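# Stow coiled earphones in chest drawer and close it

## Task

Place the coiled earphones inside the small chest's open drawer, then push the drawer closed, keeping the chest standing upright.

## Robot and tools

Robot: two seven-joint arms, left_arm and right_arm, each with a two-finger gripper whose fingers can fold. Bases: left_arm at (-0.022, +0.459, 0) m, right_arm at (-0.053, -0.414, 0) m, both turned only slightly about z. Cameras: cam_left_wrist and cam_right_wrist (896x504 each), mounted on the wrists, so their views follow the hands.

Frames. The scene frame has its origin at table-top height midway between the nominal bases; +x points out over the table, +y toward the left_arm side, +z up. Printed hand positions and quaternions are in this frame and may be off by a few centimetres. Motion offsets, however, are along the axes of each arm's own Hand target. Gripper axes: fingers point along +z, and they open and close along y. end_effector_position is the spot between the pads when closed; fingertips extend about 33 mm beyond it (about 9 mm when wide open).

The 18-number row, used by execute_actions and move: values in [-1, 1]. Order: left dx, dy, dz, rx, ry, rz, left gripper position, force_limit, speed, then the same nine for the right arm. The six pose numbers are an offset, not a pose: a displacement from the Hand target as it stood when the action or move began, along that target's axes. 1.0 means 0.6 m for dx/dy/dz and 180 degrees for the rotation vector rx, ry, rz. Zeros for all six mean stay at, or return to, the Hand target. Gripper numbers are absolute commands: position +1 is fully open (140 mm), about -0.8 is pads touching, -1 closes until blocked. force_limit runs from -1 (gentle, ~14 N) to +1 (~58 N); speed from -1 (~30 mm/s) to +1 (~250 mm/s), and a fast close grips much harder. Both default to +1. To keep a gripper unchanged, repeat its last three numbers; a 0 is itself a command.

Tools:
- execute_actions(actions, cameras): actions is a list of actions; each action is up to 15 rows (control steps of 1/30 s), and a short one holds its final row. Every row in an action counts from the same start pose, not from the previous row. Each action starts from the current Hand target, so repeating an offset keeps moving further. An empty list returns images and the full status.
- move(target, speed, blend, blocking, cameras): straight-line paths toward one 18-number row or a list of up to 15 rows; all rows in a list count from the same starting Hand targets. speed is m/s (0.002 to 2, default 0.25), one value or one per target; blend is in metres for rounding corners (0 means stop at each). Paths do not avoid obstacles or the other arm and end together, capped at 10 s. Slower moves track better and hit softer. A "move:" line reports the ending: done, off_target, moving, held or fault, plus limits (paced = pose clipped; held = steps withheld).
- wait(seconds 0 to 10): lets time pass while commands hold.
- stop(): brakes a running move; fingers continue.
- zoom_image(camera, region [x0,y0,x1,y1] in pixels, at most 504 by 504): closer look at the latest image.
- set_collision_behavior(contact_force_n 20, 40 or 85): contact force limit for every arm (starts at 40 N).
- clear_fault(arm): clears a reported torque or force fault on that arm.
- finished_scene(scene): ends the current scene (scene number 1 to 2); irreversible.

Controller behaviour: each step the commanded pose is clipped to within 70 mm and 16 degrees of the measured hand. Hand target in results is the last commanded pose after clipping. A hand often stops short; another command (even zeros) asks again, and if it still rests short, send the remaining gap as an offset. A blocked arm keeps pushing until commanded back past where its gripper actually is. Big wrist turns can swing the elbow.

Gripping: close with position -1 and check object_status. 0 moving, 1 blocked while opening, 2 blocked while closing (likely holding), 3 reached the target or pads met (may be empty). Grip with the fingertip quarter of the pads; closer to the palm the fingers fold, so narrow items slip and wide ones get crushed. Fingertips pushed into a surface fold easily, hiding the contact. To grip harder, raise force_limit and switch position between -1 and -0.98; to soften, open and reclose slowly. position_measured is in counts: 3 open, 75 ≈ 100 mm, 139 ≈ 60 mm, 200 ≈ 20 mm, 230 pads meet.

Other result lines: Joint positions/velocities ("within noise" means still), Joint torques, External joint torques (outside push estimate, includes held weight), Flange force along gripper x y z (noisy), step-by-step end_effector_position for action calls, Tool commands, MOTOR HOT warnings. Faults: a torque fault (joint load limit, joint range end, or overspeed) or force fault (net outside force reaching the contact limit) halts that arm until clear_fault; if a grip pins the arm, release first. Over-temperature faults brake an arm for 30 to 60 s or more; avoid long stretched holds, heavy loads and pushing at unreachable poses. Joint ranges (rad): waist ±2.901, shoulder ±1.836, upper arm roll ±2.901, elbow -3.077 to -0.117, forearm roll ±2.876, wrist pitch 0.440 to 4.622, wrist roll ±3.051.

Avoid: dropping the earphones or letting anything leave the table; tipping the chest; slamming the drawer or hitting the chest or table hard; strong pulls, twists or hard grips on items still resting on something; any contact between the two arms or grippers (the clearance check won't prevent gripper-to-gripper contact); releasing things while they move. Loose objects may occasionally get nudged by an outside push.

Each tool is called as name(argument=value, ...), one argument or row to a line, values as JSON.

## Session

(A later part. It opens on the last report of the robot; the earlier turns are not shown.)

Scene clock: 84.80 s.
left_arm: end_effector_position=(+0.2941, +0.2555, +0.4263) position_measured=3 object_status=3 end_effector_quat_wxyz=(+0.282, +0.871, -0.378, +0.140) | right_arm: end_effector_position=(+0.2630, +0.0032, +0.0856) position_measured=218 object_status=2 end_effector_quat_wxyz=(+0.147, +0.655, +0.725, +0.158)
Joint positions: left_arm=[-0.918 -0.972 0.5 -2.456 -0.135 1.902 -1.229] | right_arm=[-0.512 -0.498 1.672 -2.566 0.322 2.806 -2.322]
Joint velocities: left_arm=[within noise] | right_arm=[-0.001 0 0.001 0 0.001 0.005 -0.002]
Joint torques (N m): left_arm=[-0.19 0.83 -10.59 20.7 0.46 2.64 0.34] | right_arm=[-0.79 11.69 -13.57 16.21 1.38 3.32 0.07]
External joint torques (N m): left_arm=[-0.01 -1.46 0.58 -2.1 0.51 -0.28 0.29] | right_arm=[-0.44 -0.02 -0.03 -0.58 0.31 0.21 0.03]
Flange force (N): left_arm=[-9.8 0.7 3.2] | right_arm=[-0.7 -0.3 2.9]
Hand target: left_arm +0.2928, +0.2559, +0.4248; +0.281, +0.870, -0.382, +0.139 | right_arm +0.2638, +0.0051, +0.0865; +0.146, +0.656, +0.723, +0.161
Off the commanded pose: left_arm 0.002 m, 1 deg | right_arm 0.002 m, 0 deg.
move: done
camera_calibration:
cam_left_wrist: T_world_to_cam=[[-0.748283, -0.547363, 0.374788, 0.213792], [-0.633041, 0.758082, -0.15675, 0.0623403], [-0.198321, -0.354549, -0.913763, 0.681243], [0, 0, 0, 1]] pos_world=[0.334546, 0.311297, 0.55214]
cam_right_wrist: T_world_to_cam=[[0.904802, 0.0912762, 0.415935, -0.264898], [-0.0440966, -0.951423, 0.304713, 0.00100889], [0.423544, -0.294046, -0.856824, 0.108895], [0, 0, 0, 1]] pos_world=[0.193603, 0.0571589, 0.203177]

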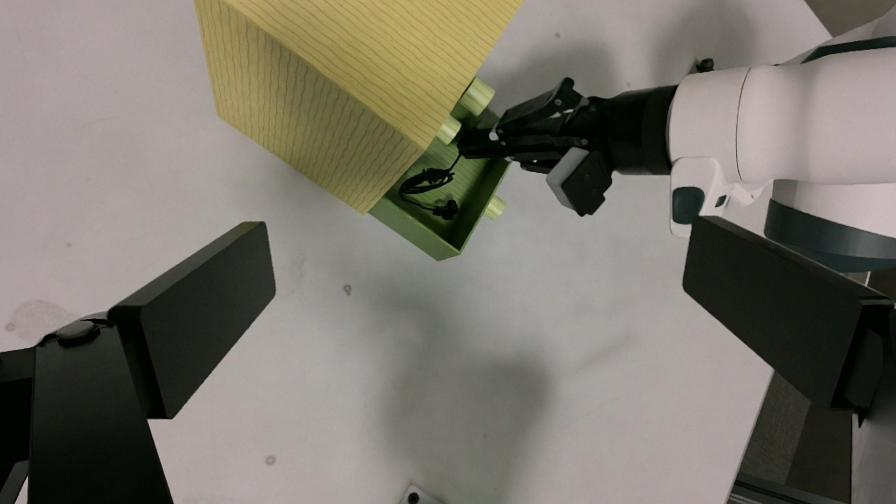

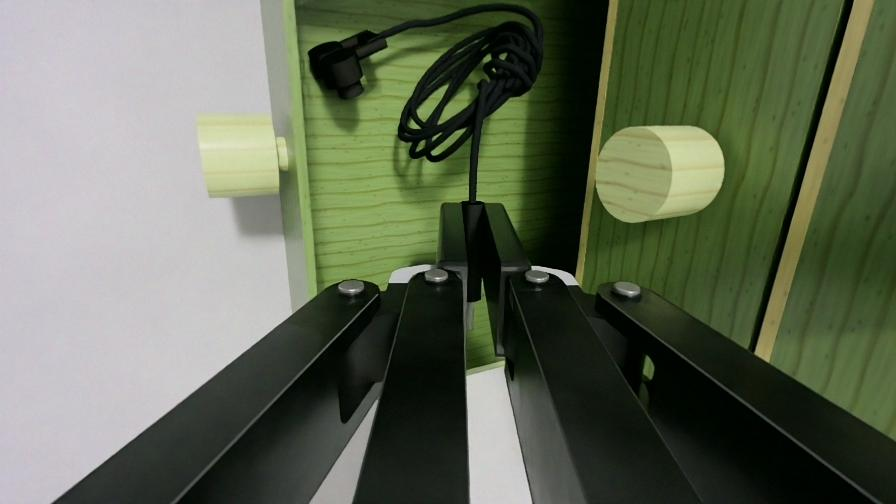

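move(
  target=[0,0,0,0,0,0,1,1,1,0.0017,-0.0051,0.0464,0,0,0,-1,-0.6,-1],
  speed=0.05,
  cameras=["cam_right_wrist","cam_left_wrist"],
)

zoom_image(
  camera="cam_right_wrist",
  region=[230, 0, 600, 400],
)

zoom_image(
  camera="cam_left_wrist",
  region=[360, 50, 600, 280],
)

Scene clock: 86.30 s.
left_arm: end_effector_position=(+0.2941, +0.2555, +0.4263) position_measured=3 object_status=3 end_effector_quat_wxyz=(+0.282, +0.871, -0.378, +0.140) | right_arm: end_effector_position=(+0.2718, +0.0054, +0.0592) position_measured=218 object_status=2 end_effector_quat_wxyz=(+0.146, +0.657, +0.722, +0.158)
Joint positions: left_arm=[-0.918 -0.972 0.5 -2.456 -0.135 1.902 -1.229] | right_arm=[-0.692 -0.499 1.848 -2.55 0.337 2.878 -2.322]
Joint velocities: left_arm=[within noise] | right_arm=[-0.001 0 0.002 0.001 0.001 0.005 -0.001]
Joint torques (N m): left_arm=[-0.11 0.83 -10.62 20.69 0.44 2.66 0.34] | right_arm=[-0.78 16.39 -13.37 15.25 1.1 3.36 -0.01]
External joint torques (N m): left_arm=[0.03 -1.46 0.55 -2.15 0.49 -0.28 0.29] | right_arm=[-0.43 0.24 -0.12 -0.53 0.02 0.25 -0.05]
Flange force (N): left_arm=[-10.0 0.8 3.3] | right_arm=[-1.6 0.2 2.2]
Hand target: left_arm +0.2928, +0.2559, +0.4248; +0.281, +0.870, -0.382, +0.139 | right_arm +0.2727, +0.0070, +0.0600; +0.146, +0.656, +0.723, +0.161
Off the commanded pose: left_arm 0.002 m, 1 deg | right_arm 0.002 m, 0 deg.
move: done
camera_calibration:
cam_left_wrist: T_world_to_cam=[[-0.748283, -0.547363, 0.374788, 0.213792], [-0.633041, 0.758082, -0.15675, 0.0623403], [-0.198321, -0.354549, -0.913763, 0.681243], [0, 0, 0, 1]] pos_world=[0.334546, 0.311297, 0.55214]
cam_right_wrist: T_world_to_cam=[[0.905893, 0.0838971, 0.415114, -0.262213], [-0.0496411, -0.95239, 0.300815, 0.0132605], [0.420588, -0.293112, -0.858598, 0.0840327], [0, 0, 0, 1]] pos_world=[0.202852, 0.0592592, 0.17701]

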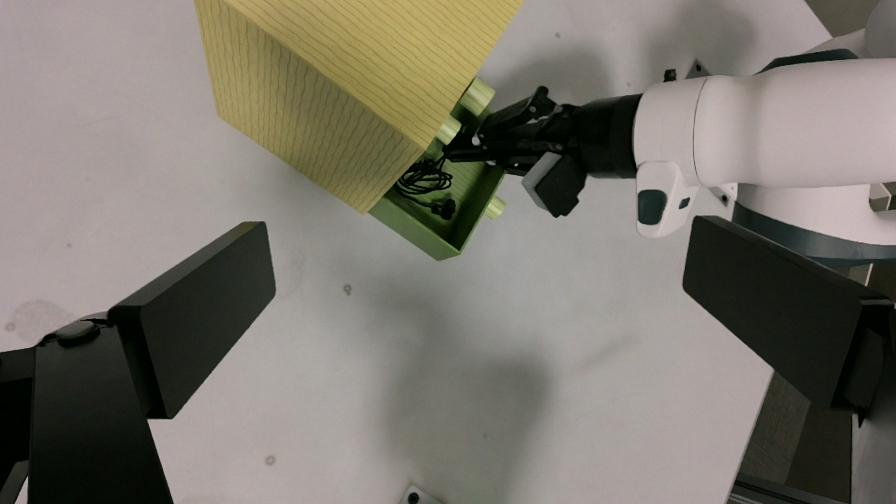

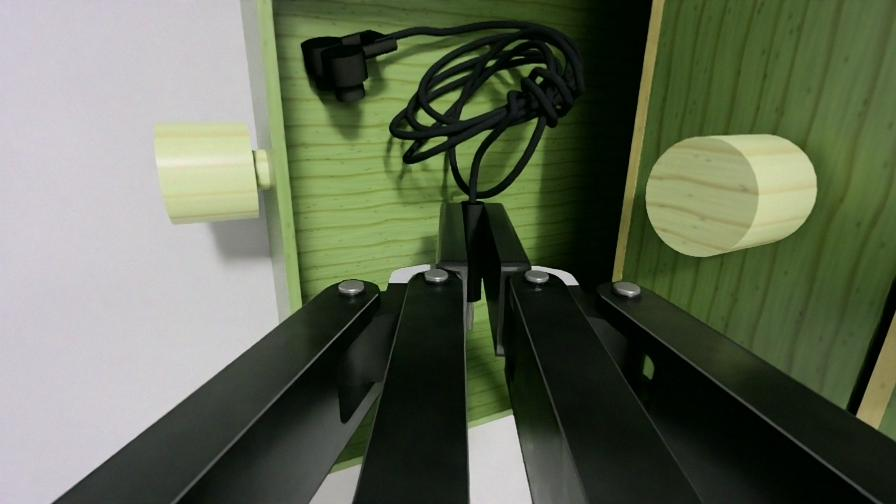

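Scaled by 1.260 from the camera's 896x504 image, which has a finer 1280x720 frame.

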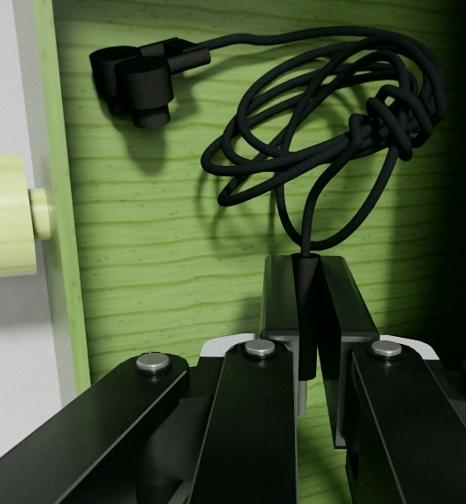

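Scaled by 2.100 from the camera's 896x504 image, which has a finer 1280x720 frame.

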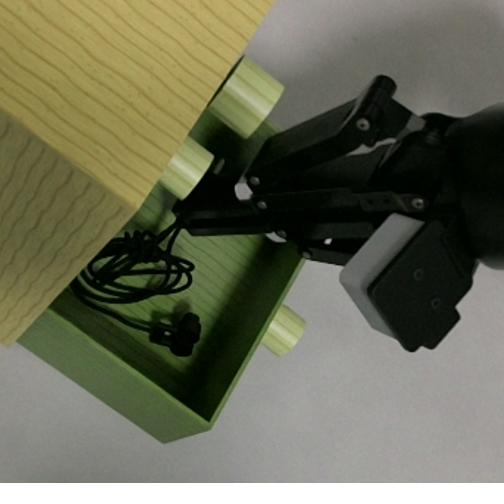

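move(
  target=[0,0,0,0,0,0,1,1,1,0,-0.0004,0.0127,0,0,0,-1,-0.6,-1],
  speed=0.03,
  cameras=["cam_right_wrist","cam_left_wrist"],
)

zoom_image(
  camera="cam_right_wrist",
  region=[230, 0, 600, 400],
)

zoom_image(
  camera="cam_left_wrist",
  region=[360, 50, 600, 280],
)

Scene clock: 87.57 s.
left_arm: end_effector_position=(+0.2941, +0.2555, +0.4263) position_measured=3 object_status=3 end_effector_quat_wxyz=(+0.282, +0.871, -0.378, +0.140) | right_arm: end_effector_position=(+0.2747, +0.0058, +0.0522) position_measured=218 object_status=2 end_effector_quat_wxyz=(+0.145, +0.658, +0.722, +0.158)
Joint positions: left_arm=[-0.918 -0.972 0.5 -2.456 -0.135 1.902 -1.229] | right_arm=[-0.743 -0.501 1.896 -2.544 0.337 2.897 -2.322]
Joint velocities: left_arm=[within noise] | right_arm=[0 -0.001 0.001 0.001 0 0.004 0]
Joint torques (N m): left_arm=[-0.11 0.85 -10.6 20.67 0.46 2.65 0.39] | right_arm=[-0.4 17.29 -13.16 15.15 1.09 3.27 -0.06]
External joint torques (N m): left_arm=[0.06 -1.36 0.65 -2.24 0.51 -0.3 0.33] | right_arm=[-0.1 -0.11 -0.04 -0.48 0 0.15 -0.1]
Flange force (N): left_arm=[-10.0 0.4 3.5] | right_arm=[-1.5 -0.5 0.5]
Hand target: left_arm +0.2928, +0.2559, +0.4248; +0.281, +0.870, -0.382, +0.139 | right_arm +0.2757, +0.0073, +0.0530; +0.146, +0.656, +0.723, +0.161
Off the commanded pose: left_arm 0.002 m, 1 deg | right_arm 0.002 m, 0 deg.
move: done
camera_calibration:
cam_left_wrist: T_world_to_cam=[[-0.748283, -0.547363, 0.374788, 0.213792], [-0.633041, 0.758082, -0.15675, 0.0623403], [-0.198321, -0.354549, -0.913763, 0.681243], [0, 0, 0, 1]] pos_world=[0.334546, 0.311297, 0.55214]
cam_right_wrist: T_world_to_cam=[[0.906121, 0.0830726, 0.414782, -0.262081], [-0.0500379, -0.952595, 0.300097, 0.0159547], [0.42005, -0.292679, -0.85901, 0.0771787], [0, 0, 0, 1]] pos_world=[0.205857, 0.0595587, 0.170216]

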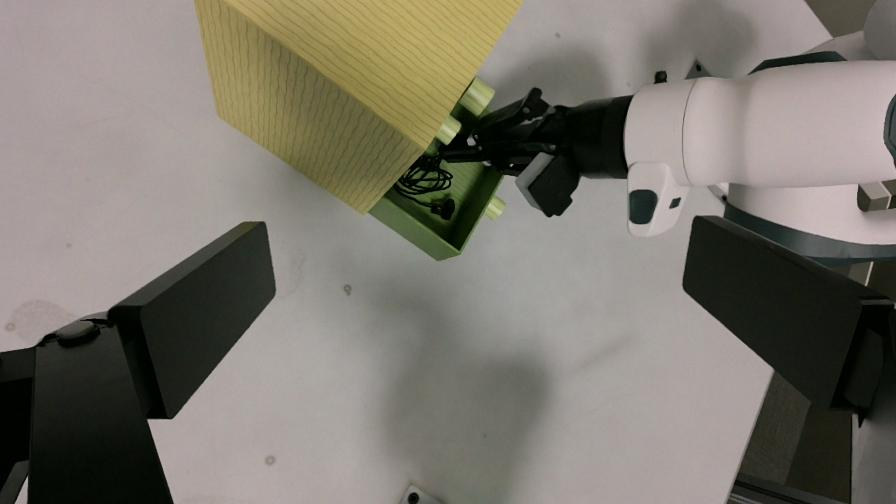

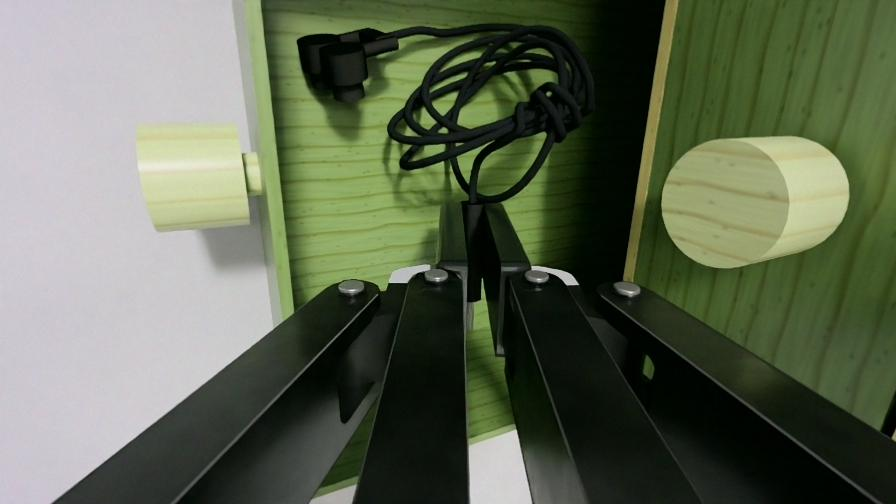

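Scaled by 1.260 from the camera's 896x504 image, which has a finer 1280x720 frame.

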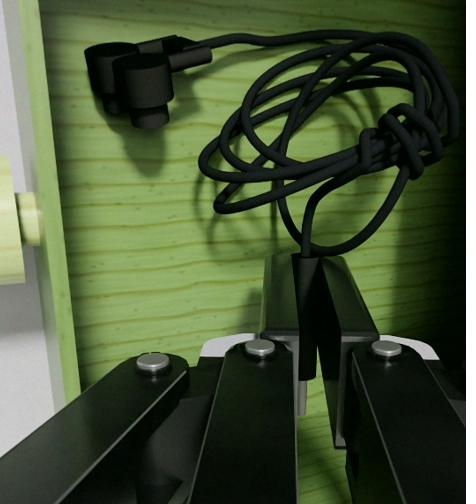

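Scaled by 2.100 from the camera's 896x504 image, which has a finer 1280x720 frame.

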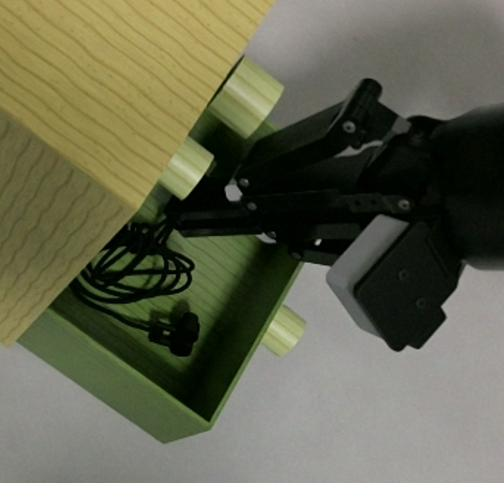

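move(
  target=[0,0,0,0,0,0,1,1,1,0,0,0,0,0,0,-0.58,-0.6,-1],
  speed=0.03,
  cameras=["cam_right_wrist","cam_left_wrist"],
)

zoom_image(
  camera="cam_right_wrist",
  region=[230, 0, 600, 400],
)

zoom_image(
  camera="cam_left_wrist",
  region=[360, 50, 600, 280],
)

Scene clock: 88.50 s.
left_arm: end_effector_position=(+0.2941, +0.2555, +0.4263) position_measured=3 object_status=3 end_effector_quat_wxyz=(+0.282, +0.871, -0.378, +0.140) | right_arm: end_effector_position=(+0.2748, +0.0059, +0.0523) position_measured=202 object_status=0 end_effector_quat_wxyz=(+0.145, +0.658, +0.722, +0.159)
Joint positions: left_arm=[-0.918 -0.972 0.5 -2.456 -0.135 1.902 -1.229] | right_arm=[-0.743 -0.501 1.896 -2.544 0.337 2.898 -2.322]
Joint torques (N m): left_arm=[-0.13 0.81 -10.55 20.79 0.46 2.66 0.38] | right_arm=[-0.81 17.39 -13.27 14.99 1.1 3.29 0]
External joint torques (N m): left_arm=[-0.02 -1.45 0.58 -2.01 0.5 -0.27 0.33] | right_arm=[-0.52 -0.02 -0.17 -0.63 0.02 0.16 -0.04]
Flange force (N): left_arm=[-9.5 0.6 3.0] | right_arm=[-1.5 0.2 2.3]
Hand target: left_arm +0.2928, +0.2559, +0.4248; +0.281, +0.870, -0.382, +0.139 | right_arm +0.2757, +0.0073, +0.0530; +0.146, +0.656, +0.723, +0.161
Off the commanded pose: left_arm 0.002 m, 1 deg | right_arm 0.002 m, 0 deg.
move: done
camera_calibration:
cam_left_wrist: T_world_to_cam=[[-0.748283, -0.547363, 0.374788, 0.213792], [-0.633041, 0.758082, -0.15675, 0.0623403], [-0.198321, -0.354549, -0.913763, 0.681243], [0, 0, 0, 1]] pos_world=[0.334546, 0.311297, 0.55214]
cam_right_wrist: T_world_to_cam=[[0.905971, 0.0830973, 0.415105, -0.262114], [-0.0499573, -0.952709, 0.299749, 0.016098], [0.420383, -0.292302, -0.858975, 0.0771136], [0, 0, 0, 1]] pos_world=[0.205855, 0.0596582, 0.170218]

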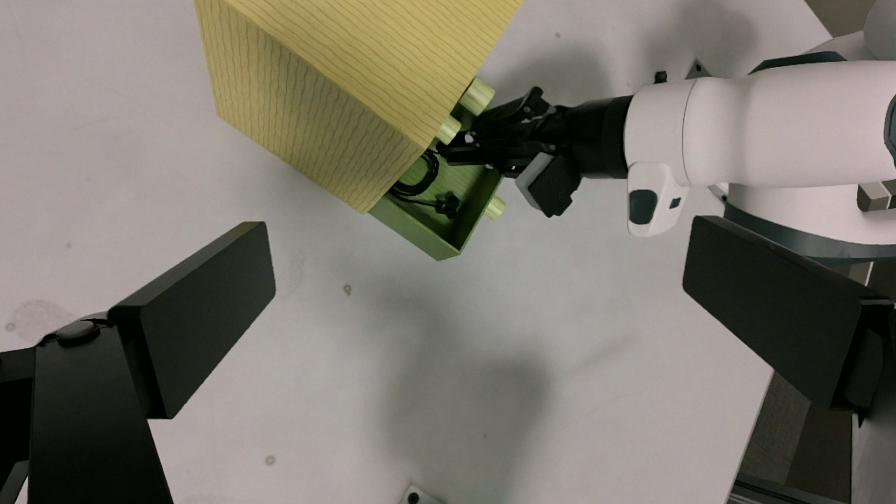

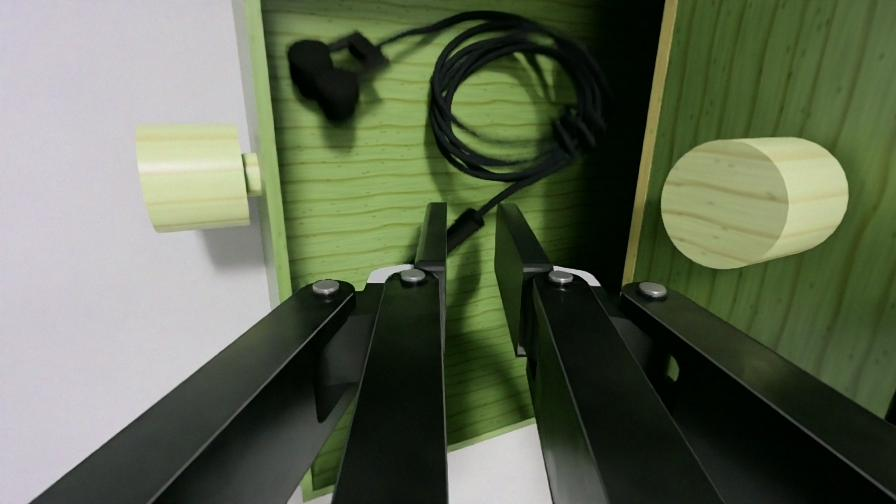

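Scaled by 1.260 from the camera's 896x504 image, which has a finer 1280x720 frame.

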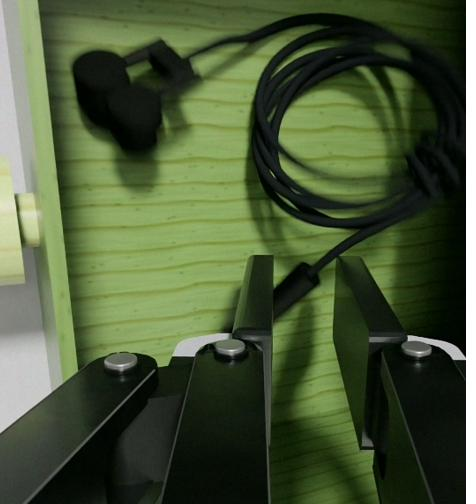

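Scaled by 2.100 from the camera's 896x504 image, which has a finer 1280x720 frame.

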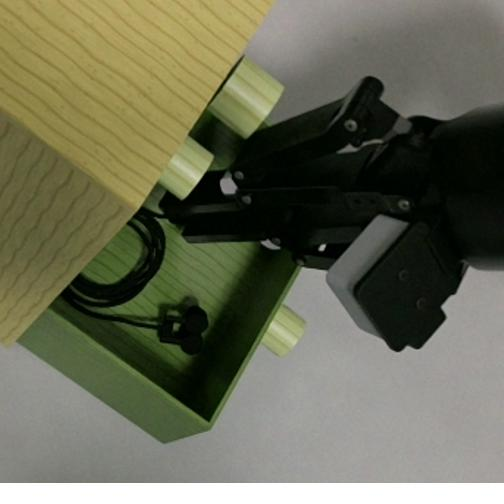

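move(
  target=[0,0,0,0,0,0,1,1,1,0,0,-0.25,0,0,0,-0.58,-0.6,-1],
  speed=0.12,
  cameras=["cam_right_wrist","cam_left_wrist"],
)

zoom_image(
  camera="cam_left_wrist",
  region=[360, 50, 600, 280],
)

Scene clock: 94.10 s.
left_arm: end_effector_position=(+0.2941, +0.2555, +0.4263) position_measured=3 object_status=3 end_effector_quat_wxyz=(+0.282, +0.871, -0.378, +0.140) | right_arm: end_effector_position=(+0.2130, +0.0031, +0.1898) position_measured=202 object_status=3 end_effector_quat_wxyz=(+0.144, +0.658, +0.721, +0.164)
Joint positions: left_arm=[-0.918 -0.972 0.5 -2.456 -0.135 1.902 -1.229] | right_arm=[0.032 -0.649 1.159 -2.563 0.343 2.483 -2.319]
Joint velocities: left_arm=[-0.001 0 0 0 0.001 -0.001 0.004] | right_arm=[0.001 0 0 -0.001 0 -0.004 0.001]
Joint torques (N m): left_arm=[-0.12 0.86 -10.61 20.7 0.46 2.66 0.4] | right_arm=[0.08 2.3 -16.25 18.09 0.55 2.73 -0.15]
External joint torques (N m): left_arm=[0.02 -1.42 0.57 -2.15 0.5 -0.28 0.35] | right_arm=[0.32 -0.29 -0.73 -1.52 -0.36 -0.4 -0.19]
Flange force (N): left_arm=[-9.9 0.6 3.3] | right_arm=[-7.7 -2.4 -3.8]
Hand target: left_arm +0.2928, +0.2559, +0.4248; +0.281, +0.870, -0.382, +0.139 | right_arm +0.2124, +0.0012, +0.1889; +0.146, +0.656, +0.723, +0.161
Off the commanded pose: left_arm 0.002 m, 1 deg | right_arm 0.002 m, 0 deg.
move: done
camera_calibration:
cam_left_wrist: T_world_to_cam=[[-0.748283, -0.547363, 0.374788, 0.213792], [-0.633041, 0.758082, -0.15675, 0.0623403], [-0.198321, -0.354549, -0.913763, 0.681243], [0, 0, 0, 1]] pos_world=[0.334546, 0.311297, 0.55214]
cam_right_wrist: T_world_to_cam=[[0.90365, 0.0794208, 0.420843, -0.263625], [-0.051247, -0.955542, 0.290368, -0.028781], [0.425194, -0.283958, -0.859406, 0.219437], [0, 0, 0, 1]] pos_world=[0.143446, 0.0557469, 0.307887]

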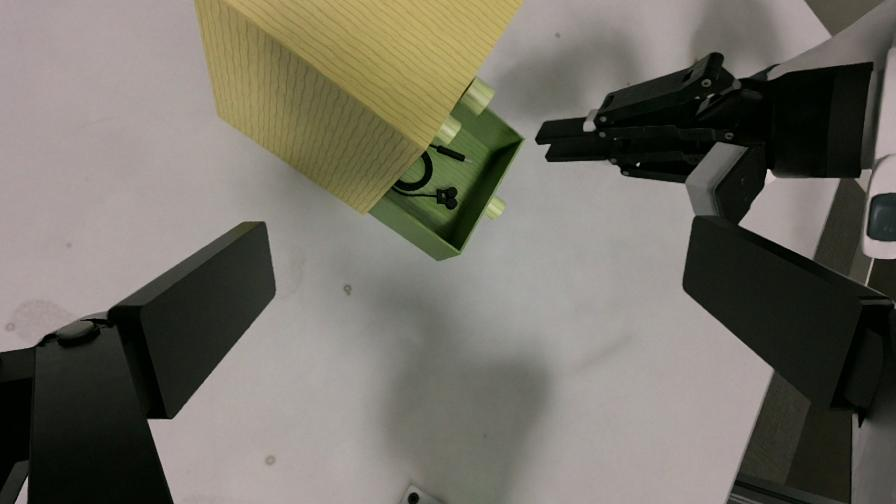

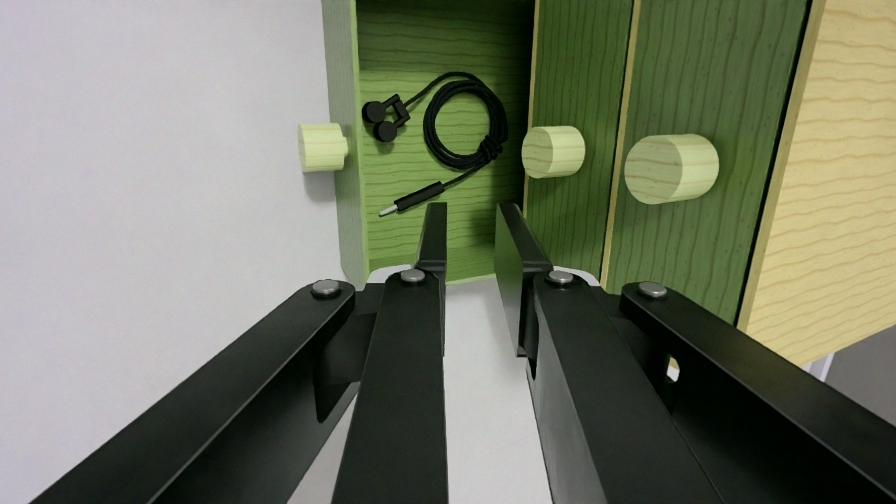

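Scaled by 2.100 from the camera's 896x504 image, which has a finer 1280x720 frame.

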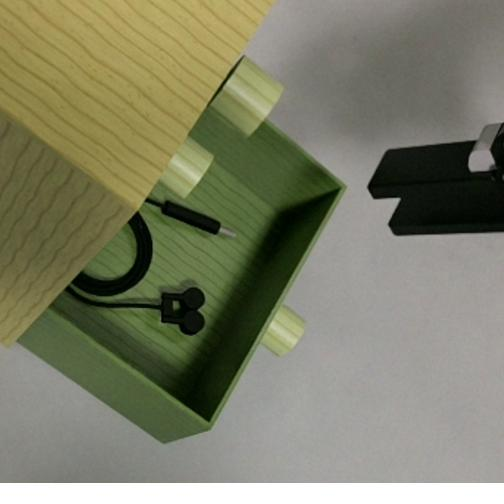

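move(
  target=[
    [0,0,0,0,0,0,1,1,1,0.0508,-0.1512,0.0379,-0.0437,0.0438,0.4985,-1,-0.6,-1],
    [0,0,0,0,0,0,1,1,1,0.0508,-0.2089,0.1618,-0.0437,0.0438,0.4985,-1,-0.6,-1],
  ],
  speed=[0.5,0.15],
  blend=[0.015,0],
  cameras=["cam_right_wrist","cam_left_wrist"],
)

zoom_image(
  camera="cam_left_wrist",
  region=[360, 50, 700, 300],
)

Scene clock: 98.30 s.
left_arm: end_effector_position=(+0.2941, +0.2555, +0.4263) position_measured=3 object_status=3 end_effector_quat_wxyz=(+0.282, +0.871, -0.378, +0.140) | right_arm: end_effector_position=(+0.1384, +0.0248, +0.0492) position_measured=231 object_status=3 end_effector_quat_wxyz=(-0.015, +0.952, +0.050, +0.303)
Joint positions: left_arm=[-0.918 -0.972 0.5 -2.456 -0.135 1.902 -1.229] | right_arm=[-0.026 -1.423 1.767 -2.543 1.281 2.331 -0.922]
Joint velocities: left_arm=[within noise] | right_arm=[0.001 0 0 0 -0.001 0 0.005]
Joint torques (N m): left_arm=[-0.15 0.87 -10.59 20.7 0.46 2.65 0.34] | right_arm=[-0.4 18.64 -26.79 -0.61 0.76 3.1 0.11]
External joint torques (N m): left_arm=[-0.02 -1.33 0.58 -2.17 0.51 -0.29 0.29] | right_arm=[-0.13 0.27 -0.06 0.04 0.04 -0.27 0.09]
Flange force (N): left_arm=[-9.6 0.6 3.4] | right_arm=[0.2 -0.5 -0.4]
Hand target: left_arm +0.2928, +0.2559, +0.4248; +0.281, +0.870, -0.382, +0.139 | right_arm +0.1374, +0.0245, +0.0479; -0.015, +0.952, +0.046, +0.301
Off the commanded pose: left_arm 0.002 m, 1 deg | right_arm 0.002 m, 0 deg.
move: done; limits=paced
camera_calibration:
cam_left_wrist: T_world_to_cam=[[-0.748283, -0.547363, 0.374788, 0.213792], [-0.633041, 0.758082, -0.15675, 0.0623403], [-0.198321, -0.354549, -0.913763, 0.681243], [0, 0, 0, 1]] pos_world=[0.334546, 0.311297, 0.55214]
cam_right_wrist: T_world_to_cam=[[0.104906, -0.994476, -0.00351319, 0.0193098], [-0.95574, -0.0998417, -0.276753, 0.160794], [0.274873, 0.0323906, -0.960935, 0.154455], [0, 0, 0, 1]] pos_world=[0.109196, 0.0302542, 0.19299]

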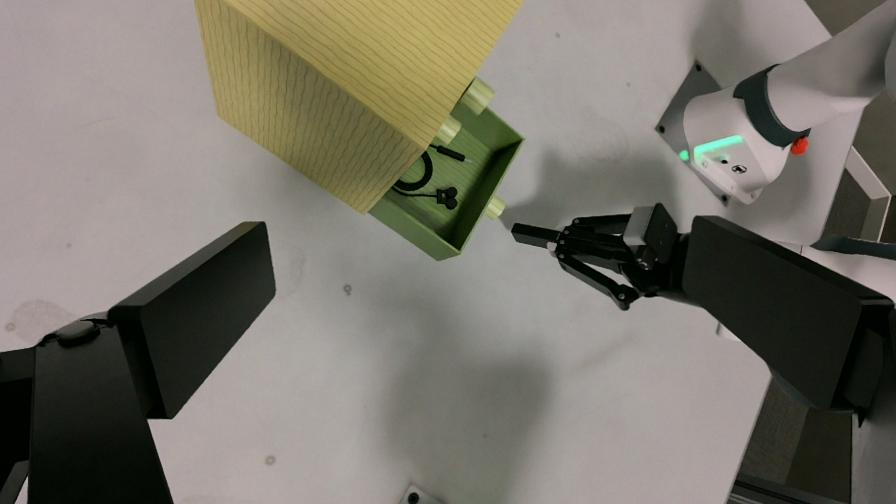

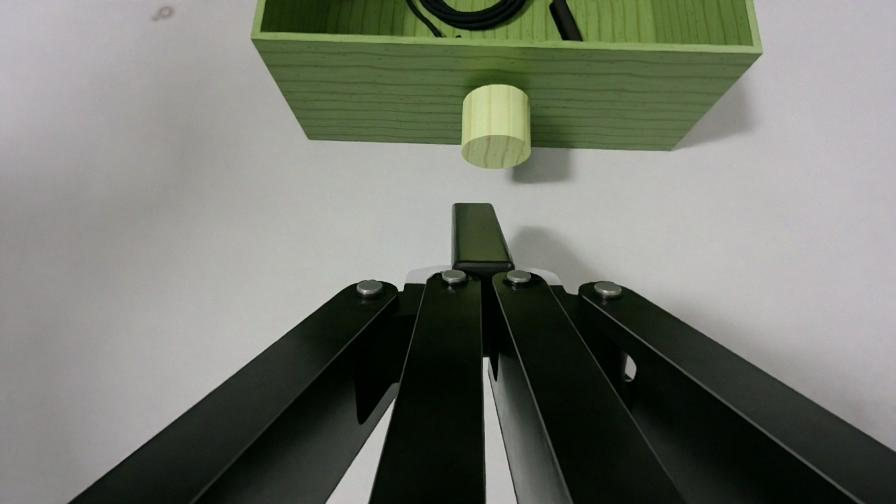

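Scaled by 1.482 from the camera's 896x504 image, which has a finer 1280x720 frame.

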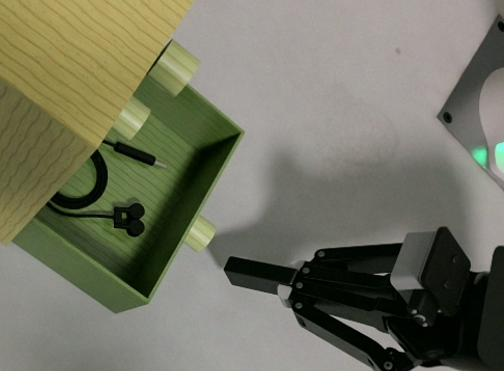

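zoom_image(
  camera="cam_right_wrist",
  region=[400, 60, 600, 280],
)

zoom_image(
  camera="cam_left_wrist",
  region=[440, 160, 600, 280],
)

Scaled by 2.291 from the camera's 896x504 image, which has a finer 1280x720 frame.

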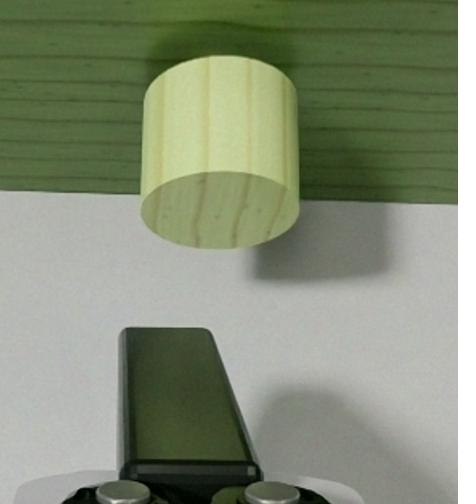

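Scaled by 3.150 from the camera's 896x504 image, which has a finer 1280x720 frame.

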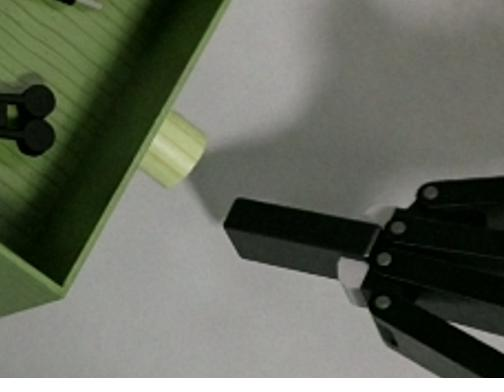

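move(
  target=[
    [0,0,0,0,0,0,1,1,1,0,0.0158,0,0,0,0,-1,-0.6,-1],
    [0,0,0,0,0,0,1,1,1,0.1365,0.0158,0.0956,0,0,0,-1,-0.6,-1],
  ],
  speed=[0.06,0.05],
  blend=[0.004,0],
  cameras=["cam_right_wrist","cam_left_wrist"],
)

zoom_image(
  camera="cam_left_wrist",
  region=[360, 50, 600, 280],
)

Scene clock: 102.60 s.
left_arm: end_effector_position=(+0.2941, +0.2555, +0.4263) position_measured=3 object_status=3 end_effector_quat_wxyz=(+0.282, +0.871, -0.378, +0.140) | right_arm: end_effector_position=(+0.2370, +0.0237, +0.0475) position_measured=231 object_status=3 end_effector_quat_wxyz=(-0.014, +0.953, +0.043, +0.300)
Joint positions: left_arm=[-0.918 -0.972 0.5 -2.456 -0.135 1.902 -1.229] | right_arm=[-0.314 -1.414 1.786 -2.472 1.418 2.407 -1.184]
Joint velocities: left_arm=[within noise] | right_arm=[-0.002 0.001 -0.001 0.001 0 0 -0.005]
Joint torques (N m): left_arm=[-0.09 0.87 -10.58 20.76 0.46 2.64 0.41] | right_arm=[-0.82 20.34 -28.11 -0.22 1.15 3.76 -0.18]
External joint torques (N m): left_arm=[0.03 -1.39 0.58 -2.09 0.5 -0.3 0.36] | right_arm=[-0.51 0.32 -0.14 -0.07 0.29 0.17 -0.2]
Flange force (N): left_arm=[-9.7 0.5 3.2] | right_arm=[1.6 0.7 2.0]
Hand target: left_arm +0.2928, +0.2559, +0.4248; +0.281, +0.870, -0.382, +0.139 | right_arm +0.2378, +0.0248, +0.0480; -0.015, +0.952, +0.046, +0.301
Off the commanded pose: left_arm 0.002 m, 1 deg | right_arm 0.002 m, 0 deg.
move: done
camera_calibration:
cam_left_wrist: T_world_to_cam=[[-0.748283, -0.547363, 0.374788, 0.213792], [-0.633041, 0.758082, -0.15675, 0.0623403], [-0.198321, -0.354549, -0.913763, 0.681243], [0, 0, 0, 1]] pos_world=[0.334546, 0.311297, 0.55214]
cam_right_wrist: T_world_to_cam=[[0.0917318, -0.99576, -0.00694269, 0.0111127], [-0.958778, -0.0864376, -0.270689, 0.254533], [0.268941, 0.0314873, -0.962642, 0.127125], [0, 0, 0, 1]] pos_world=[0.208833, 0.0290641, 0.191352]

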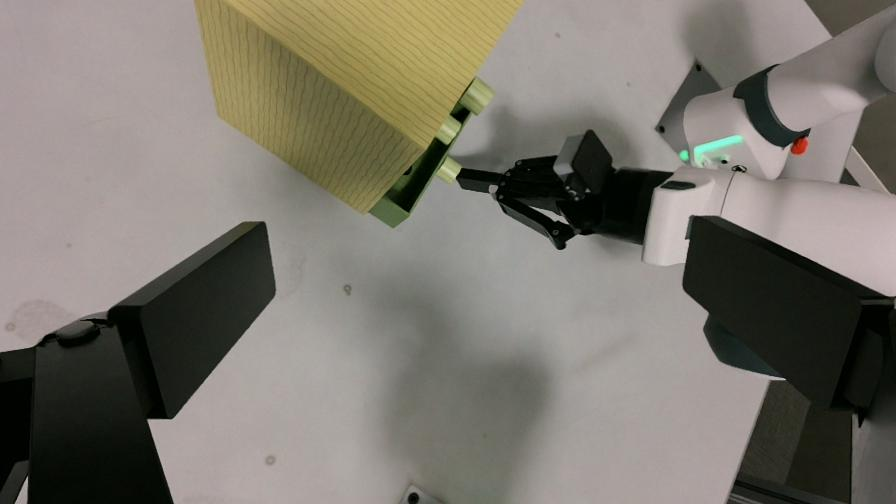

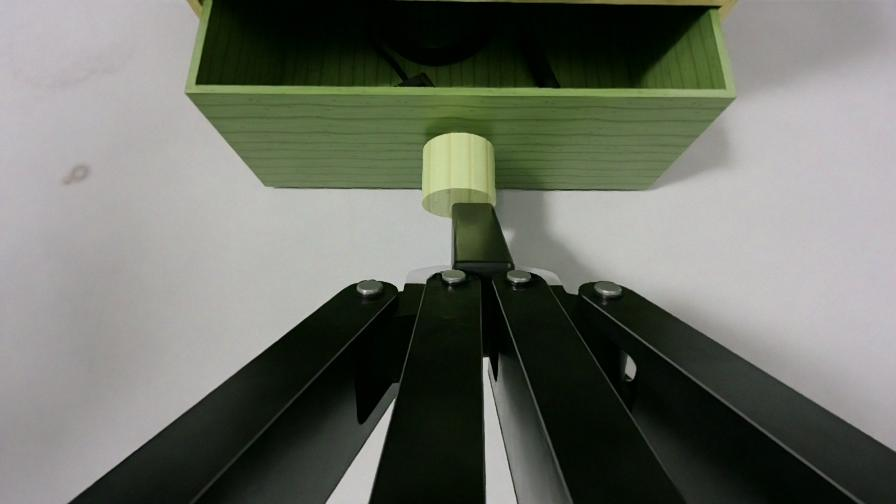

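Scaled by 2.100 from the camera's 896x504 image, which has a finer 1280x720 frame.

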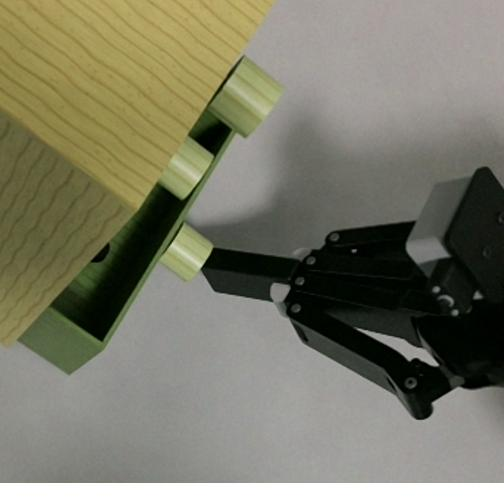

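move(
  target=[0,0,0,0,0,0,1,1,1,0.0273,-0.003,0.0191,0,0,0,-1,-0.6,-1],
  speed=0.04,
  cameras=["cam_right_wrist","cam_left_wrist"],
)

zoom_image(
  camera="cam_left_wrist",
  region=[360, 50, 560, 250],
)

Scene clock: 104.30 s.
left_arm: end_effector_position=(+0.2941, +0.2555, +0.4263) position_measured=3 object_status=3 end_effector_quat_wxyz=(+0.282, +0.871, -0.378, +0.140) | right_arm: end_effector_position=(+0.2562, +0.0276, +0.0473) position_measured=231 object_status=3 end_effector_quat_wxyz=(-0.014, +0.953, +0.043, +0.299)
Joint positions: left_arm=[-0.918 -0.972 0.5 -2.456 -0.135 1.902 -1.229] | right_arm=[-0.379 -1.414 1.787 -2.439 1.436 2.414 -1.228]
Joint velocities: left_arm=[within noise] | right_arm=[0.001 -0.001 0 0 -0.001 0 -0.005]
Joint torques (N m): left_arm=[-0.1 0.88 -10.63 20.7 0.44 2.65 0.38] | right_arm=[-0.89 20.42 -28.5 0.06 1.17 3.85 -0.22]
External joint torques (N m): left_arm=[0.06 -1.46 0.57 -2.06 0.48 -0.27 0.33] | right_arm=[-0.51 -0.26 -0.15 0.07 0.31 0.26 -0.24]
Flange force (N): left_arm=[-9.9 0.6 3.1] | right_arm=[1.5 0.2 2.6]
Hand target: left_arm +0.2928, +0.2559, +0.4248; +0.281, +0.870, -0.382, +0.139 | right_arm +0.2576, +0.0285, +0.0480; -0.015, +0.952, +0.046, +0.301
Off the commanded pose: left_arm 0.002 m, 1 deg | right_arm 0.002 m, 0 deg.
move: done
camera_calibration:
cam_left_wrist: T_world_to_cam=[[-0.748283, -0.547363, 0.374788, 0.213792], [-0.633041, 0.758082, -0.15675, 0.0623403], [-0.198321, -0.354549, -0.913763, 0.681243], [0, 0, 0, 1]] pos_world=[0.334546, 0.311297, 0.55214]
cam_right_wrist: T_world_to_cam=[[0.0917512, -0.995753, -0.0076206, 0.0133283], [-0.95928, -0.0863324, -0.268938, 0.273322], [0.267138, 0.0319857, -0.963127, 0.122137], [0, 0, 0, 1]] pos_world=[0.228342, 0.0329616, 0.191242]

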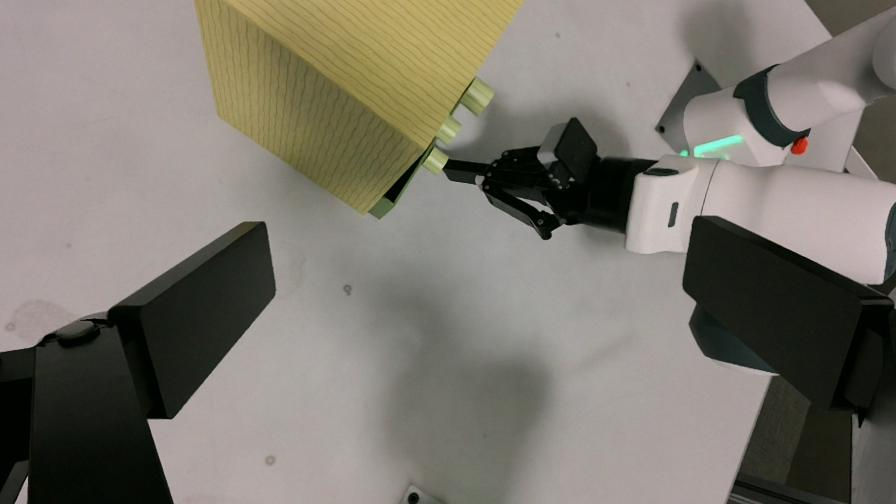

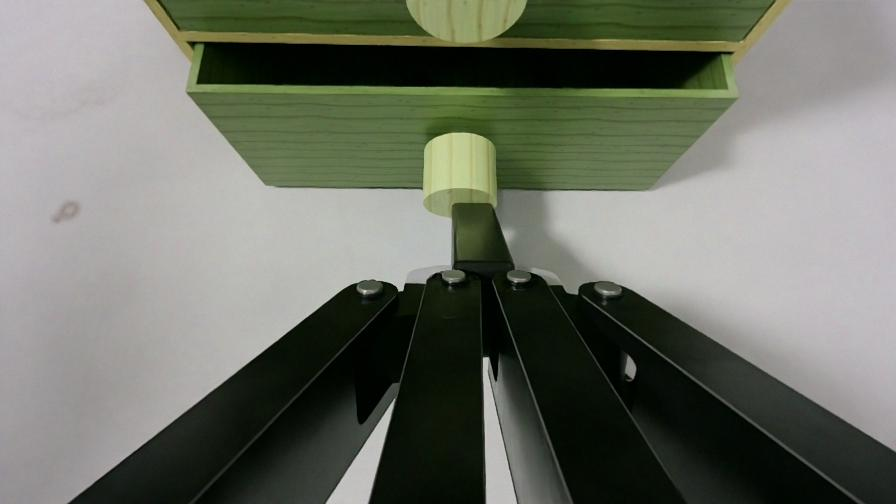

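Scaled by 2.520 from the camera's 896x504 image, which has a finer 1280x720 frame.

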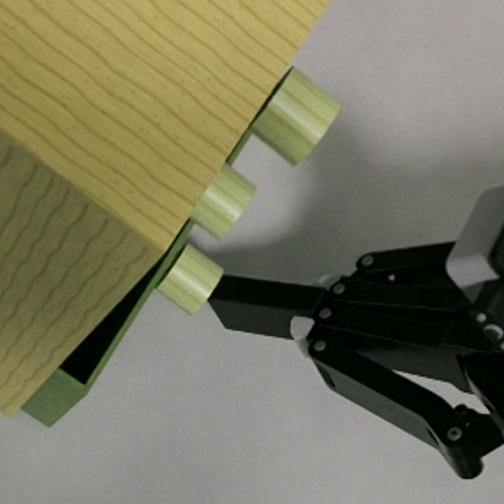

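move(
  target=[0,0,0,0,0,0,1,1,1,0.0109,-0.002,0.0076,0,0,0,-1,-0.6,-1],
  speed=0.03,
  cameras=["cam_right_wrist","cam_left_wrist"],
)

zoom_image(
  camera="cam_left_wrist",
  region=[360, 50, 560, 250],
)

Scene clock: 105.43 s.
left_arm: end_effector_position=(+0.2941, +0.2555, +0.4263) position_measured=3 object_status=3 end_effector_quat_wxyz=(+0.282, +0.871, -0.378, +0.140) | right_arm: end_effector_position=(+0.2639, +0.0297, +0.0473) position_measured=231 object_status=3 end_effector_quat_wxyz=(-0.015, +0.953, +0.043, +0.299)
Joint positions: left_arm=[-0.918 -0.972 0.5 -2.456 -0.135 1.902 -1.229] | right_arm=[-0.405 -1.417 1.787 -2.424 1.444 2.416 -1.245]
Joint velocities: left_arm=[within noise] | right_arm=[0 0 0 -0.001 0.002 0 -0.006]
Joint torques (N m): left_arm=[-0.12 0.87 -10.6 20.65 0.46 2.65 0.39] | right_arm=[-0.91 20.68 -28.84 0.03 1.16 3.84 -0.17]
External joint torques (N m): left_arm=[0.04 -1.4 0.59 -2.14 0.51 -0.28 0.33] | right_arm=[-0.6 -0.32 -0.18 -0.01 0.3 0.22 -0.19]
Flange force (N): left_arm=[-9.9 0.5 3.3] | right_arm=[1.6 0.1 2.5]
Hand target: left_arm +0.2928, +0.2559, +0.4248; +0.281, +0.870, -0.382, +0.139 | right_arm +0.2654, +0.0305, +0.0481; -0.015, +0.952, +0.046, +0.301
Off the commanded pose: left_arm 0.002 m, 1 deg | right_arm 0.002 m, 0 deg.
move: done
camera_calibration:
cam_left_wrist: T_world_to_cam=[[-0.748283, -0.547363, 0.374788, 0.213792], [-0.633041, 0.758082, -0.15675, 0.0623403], [-0.198321, -0.354549, -0.913763, 0.681243], [0, 0, 0, 1]] pos_world=[0.334546, 0.311297, 0.55214]
cam_right_wrist: T_world_to_cam=[[0.0921455, -0.995714, -0.00794492, 0.0145815], [-0.959296, -0.0866306, -0.268788, 0.280867], [0.266947, 0.0323891, -0.963167, 0.120053], [0, 0, 0, 1]] pos_world=[0.236043, 0.0349622, 0.191241]

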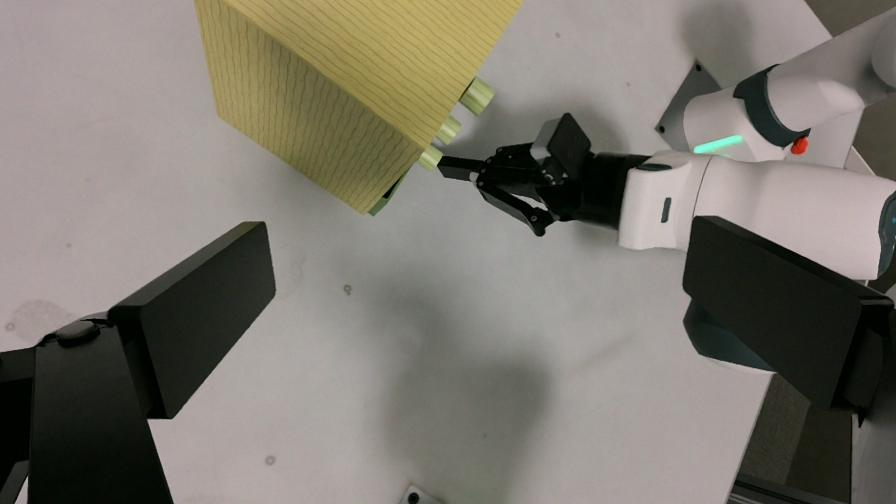

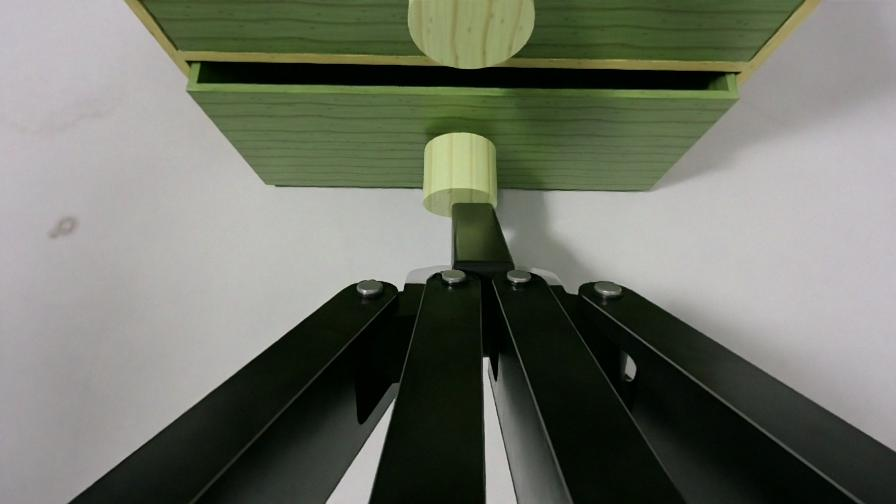

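Scaled by 2.520 from the camera's 896x504 image, which has a finer 1280x720 frame.

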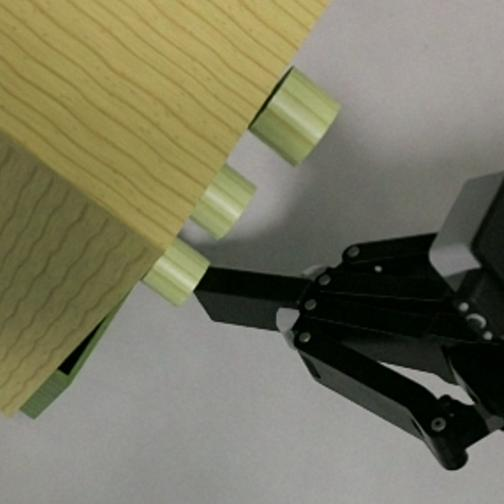

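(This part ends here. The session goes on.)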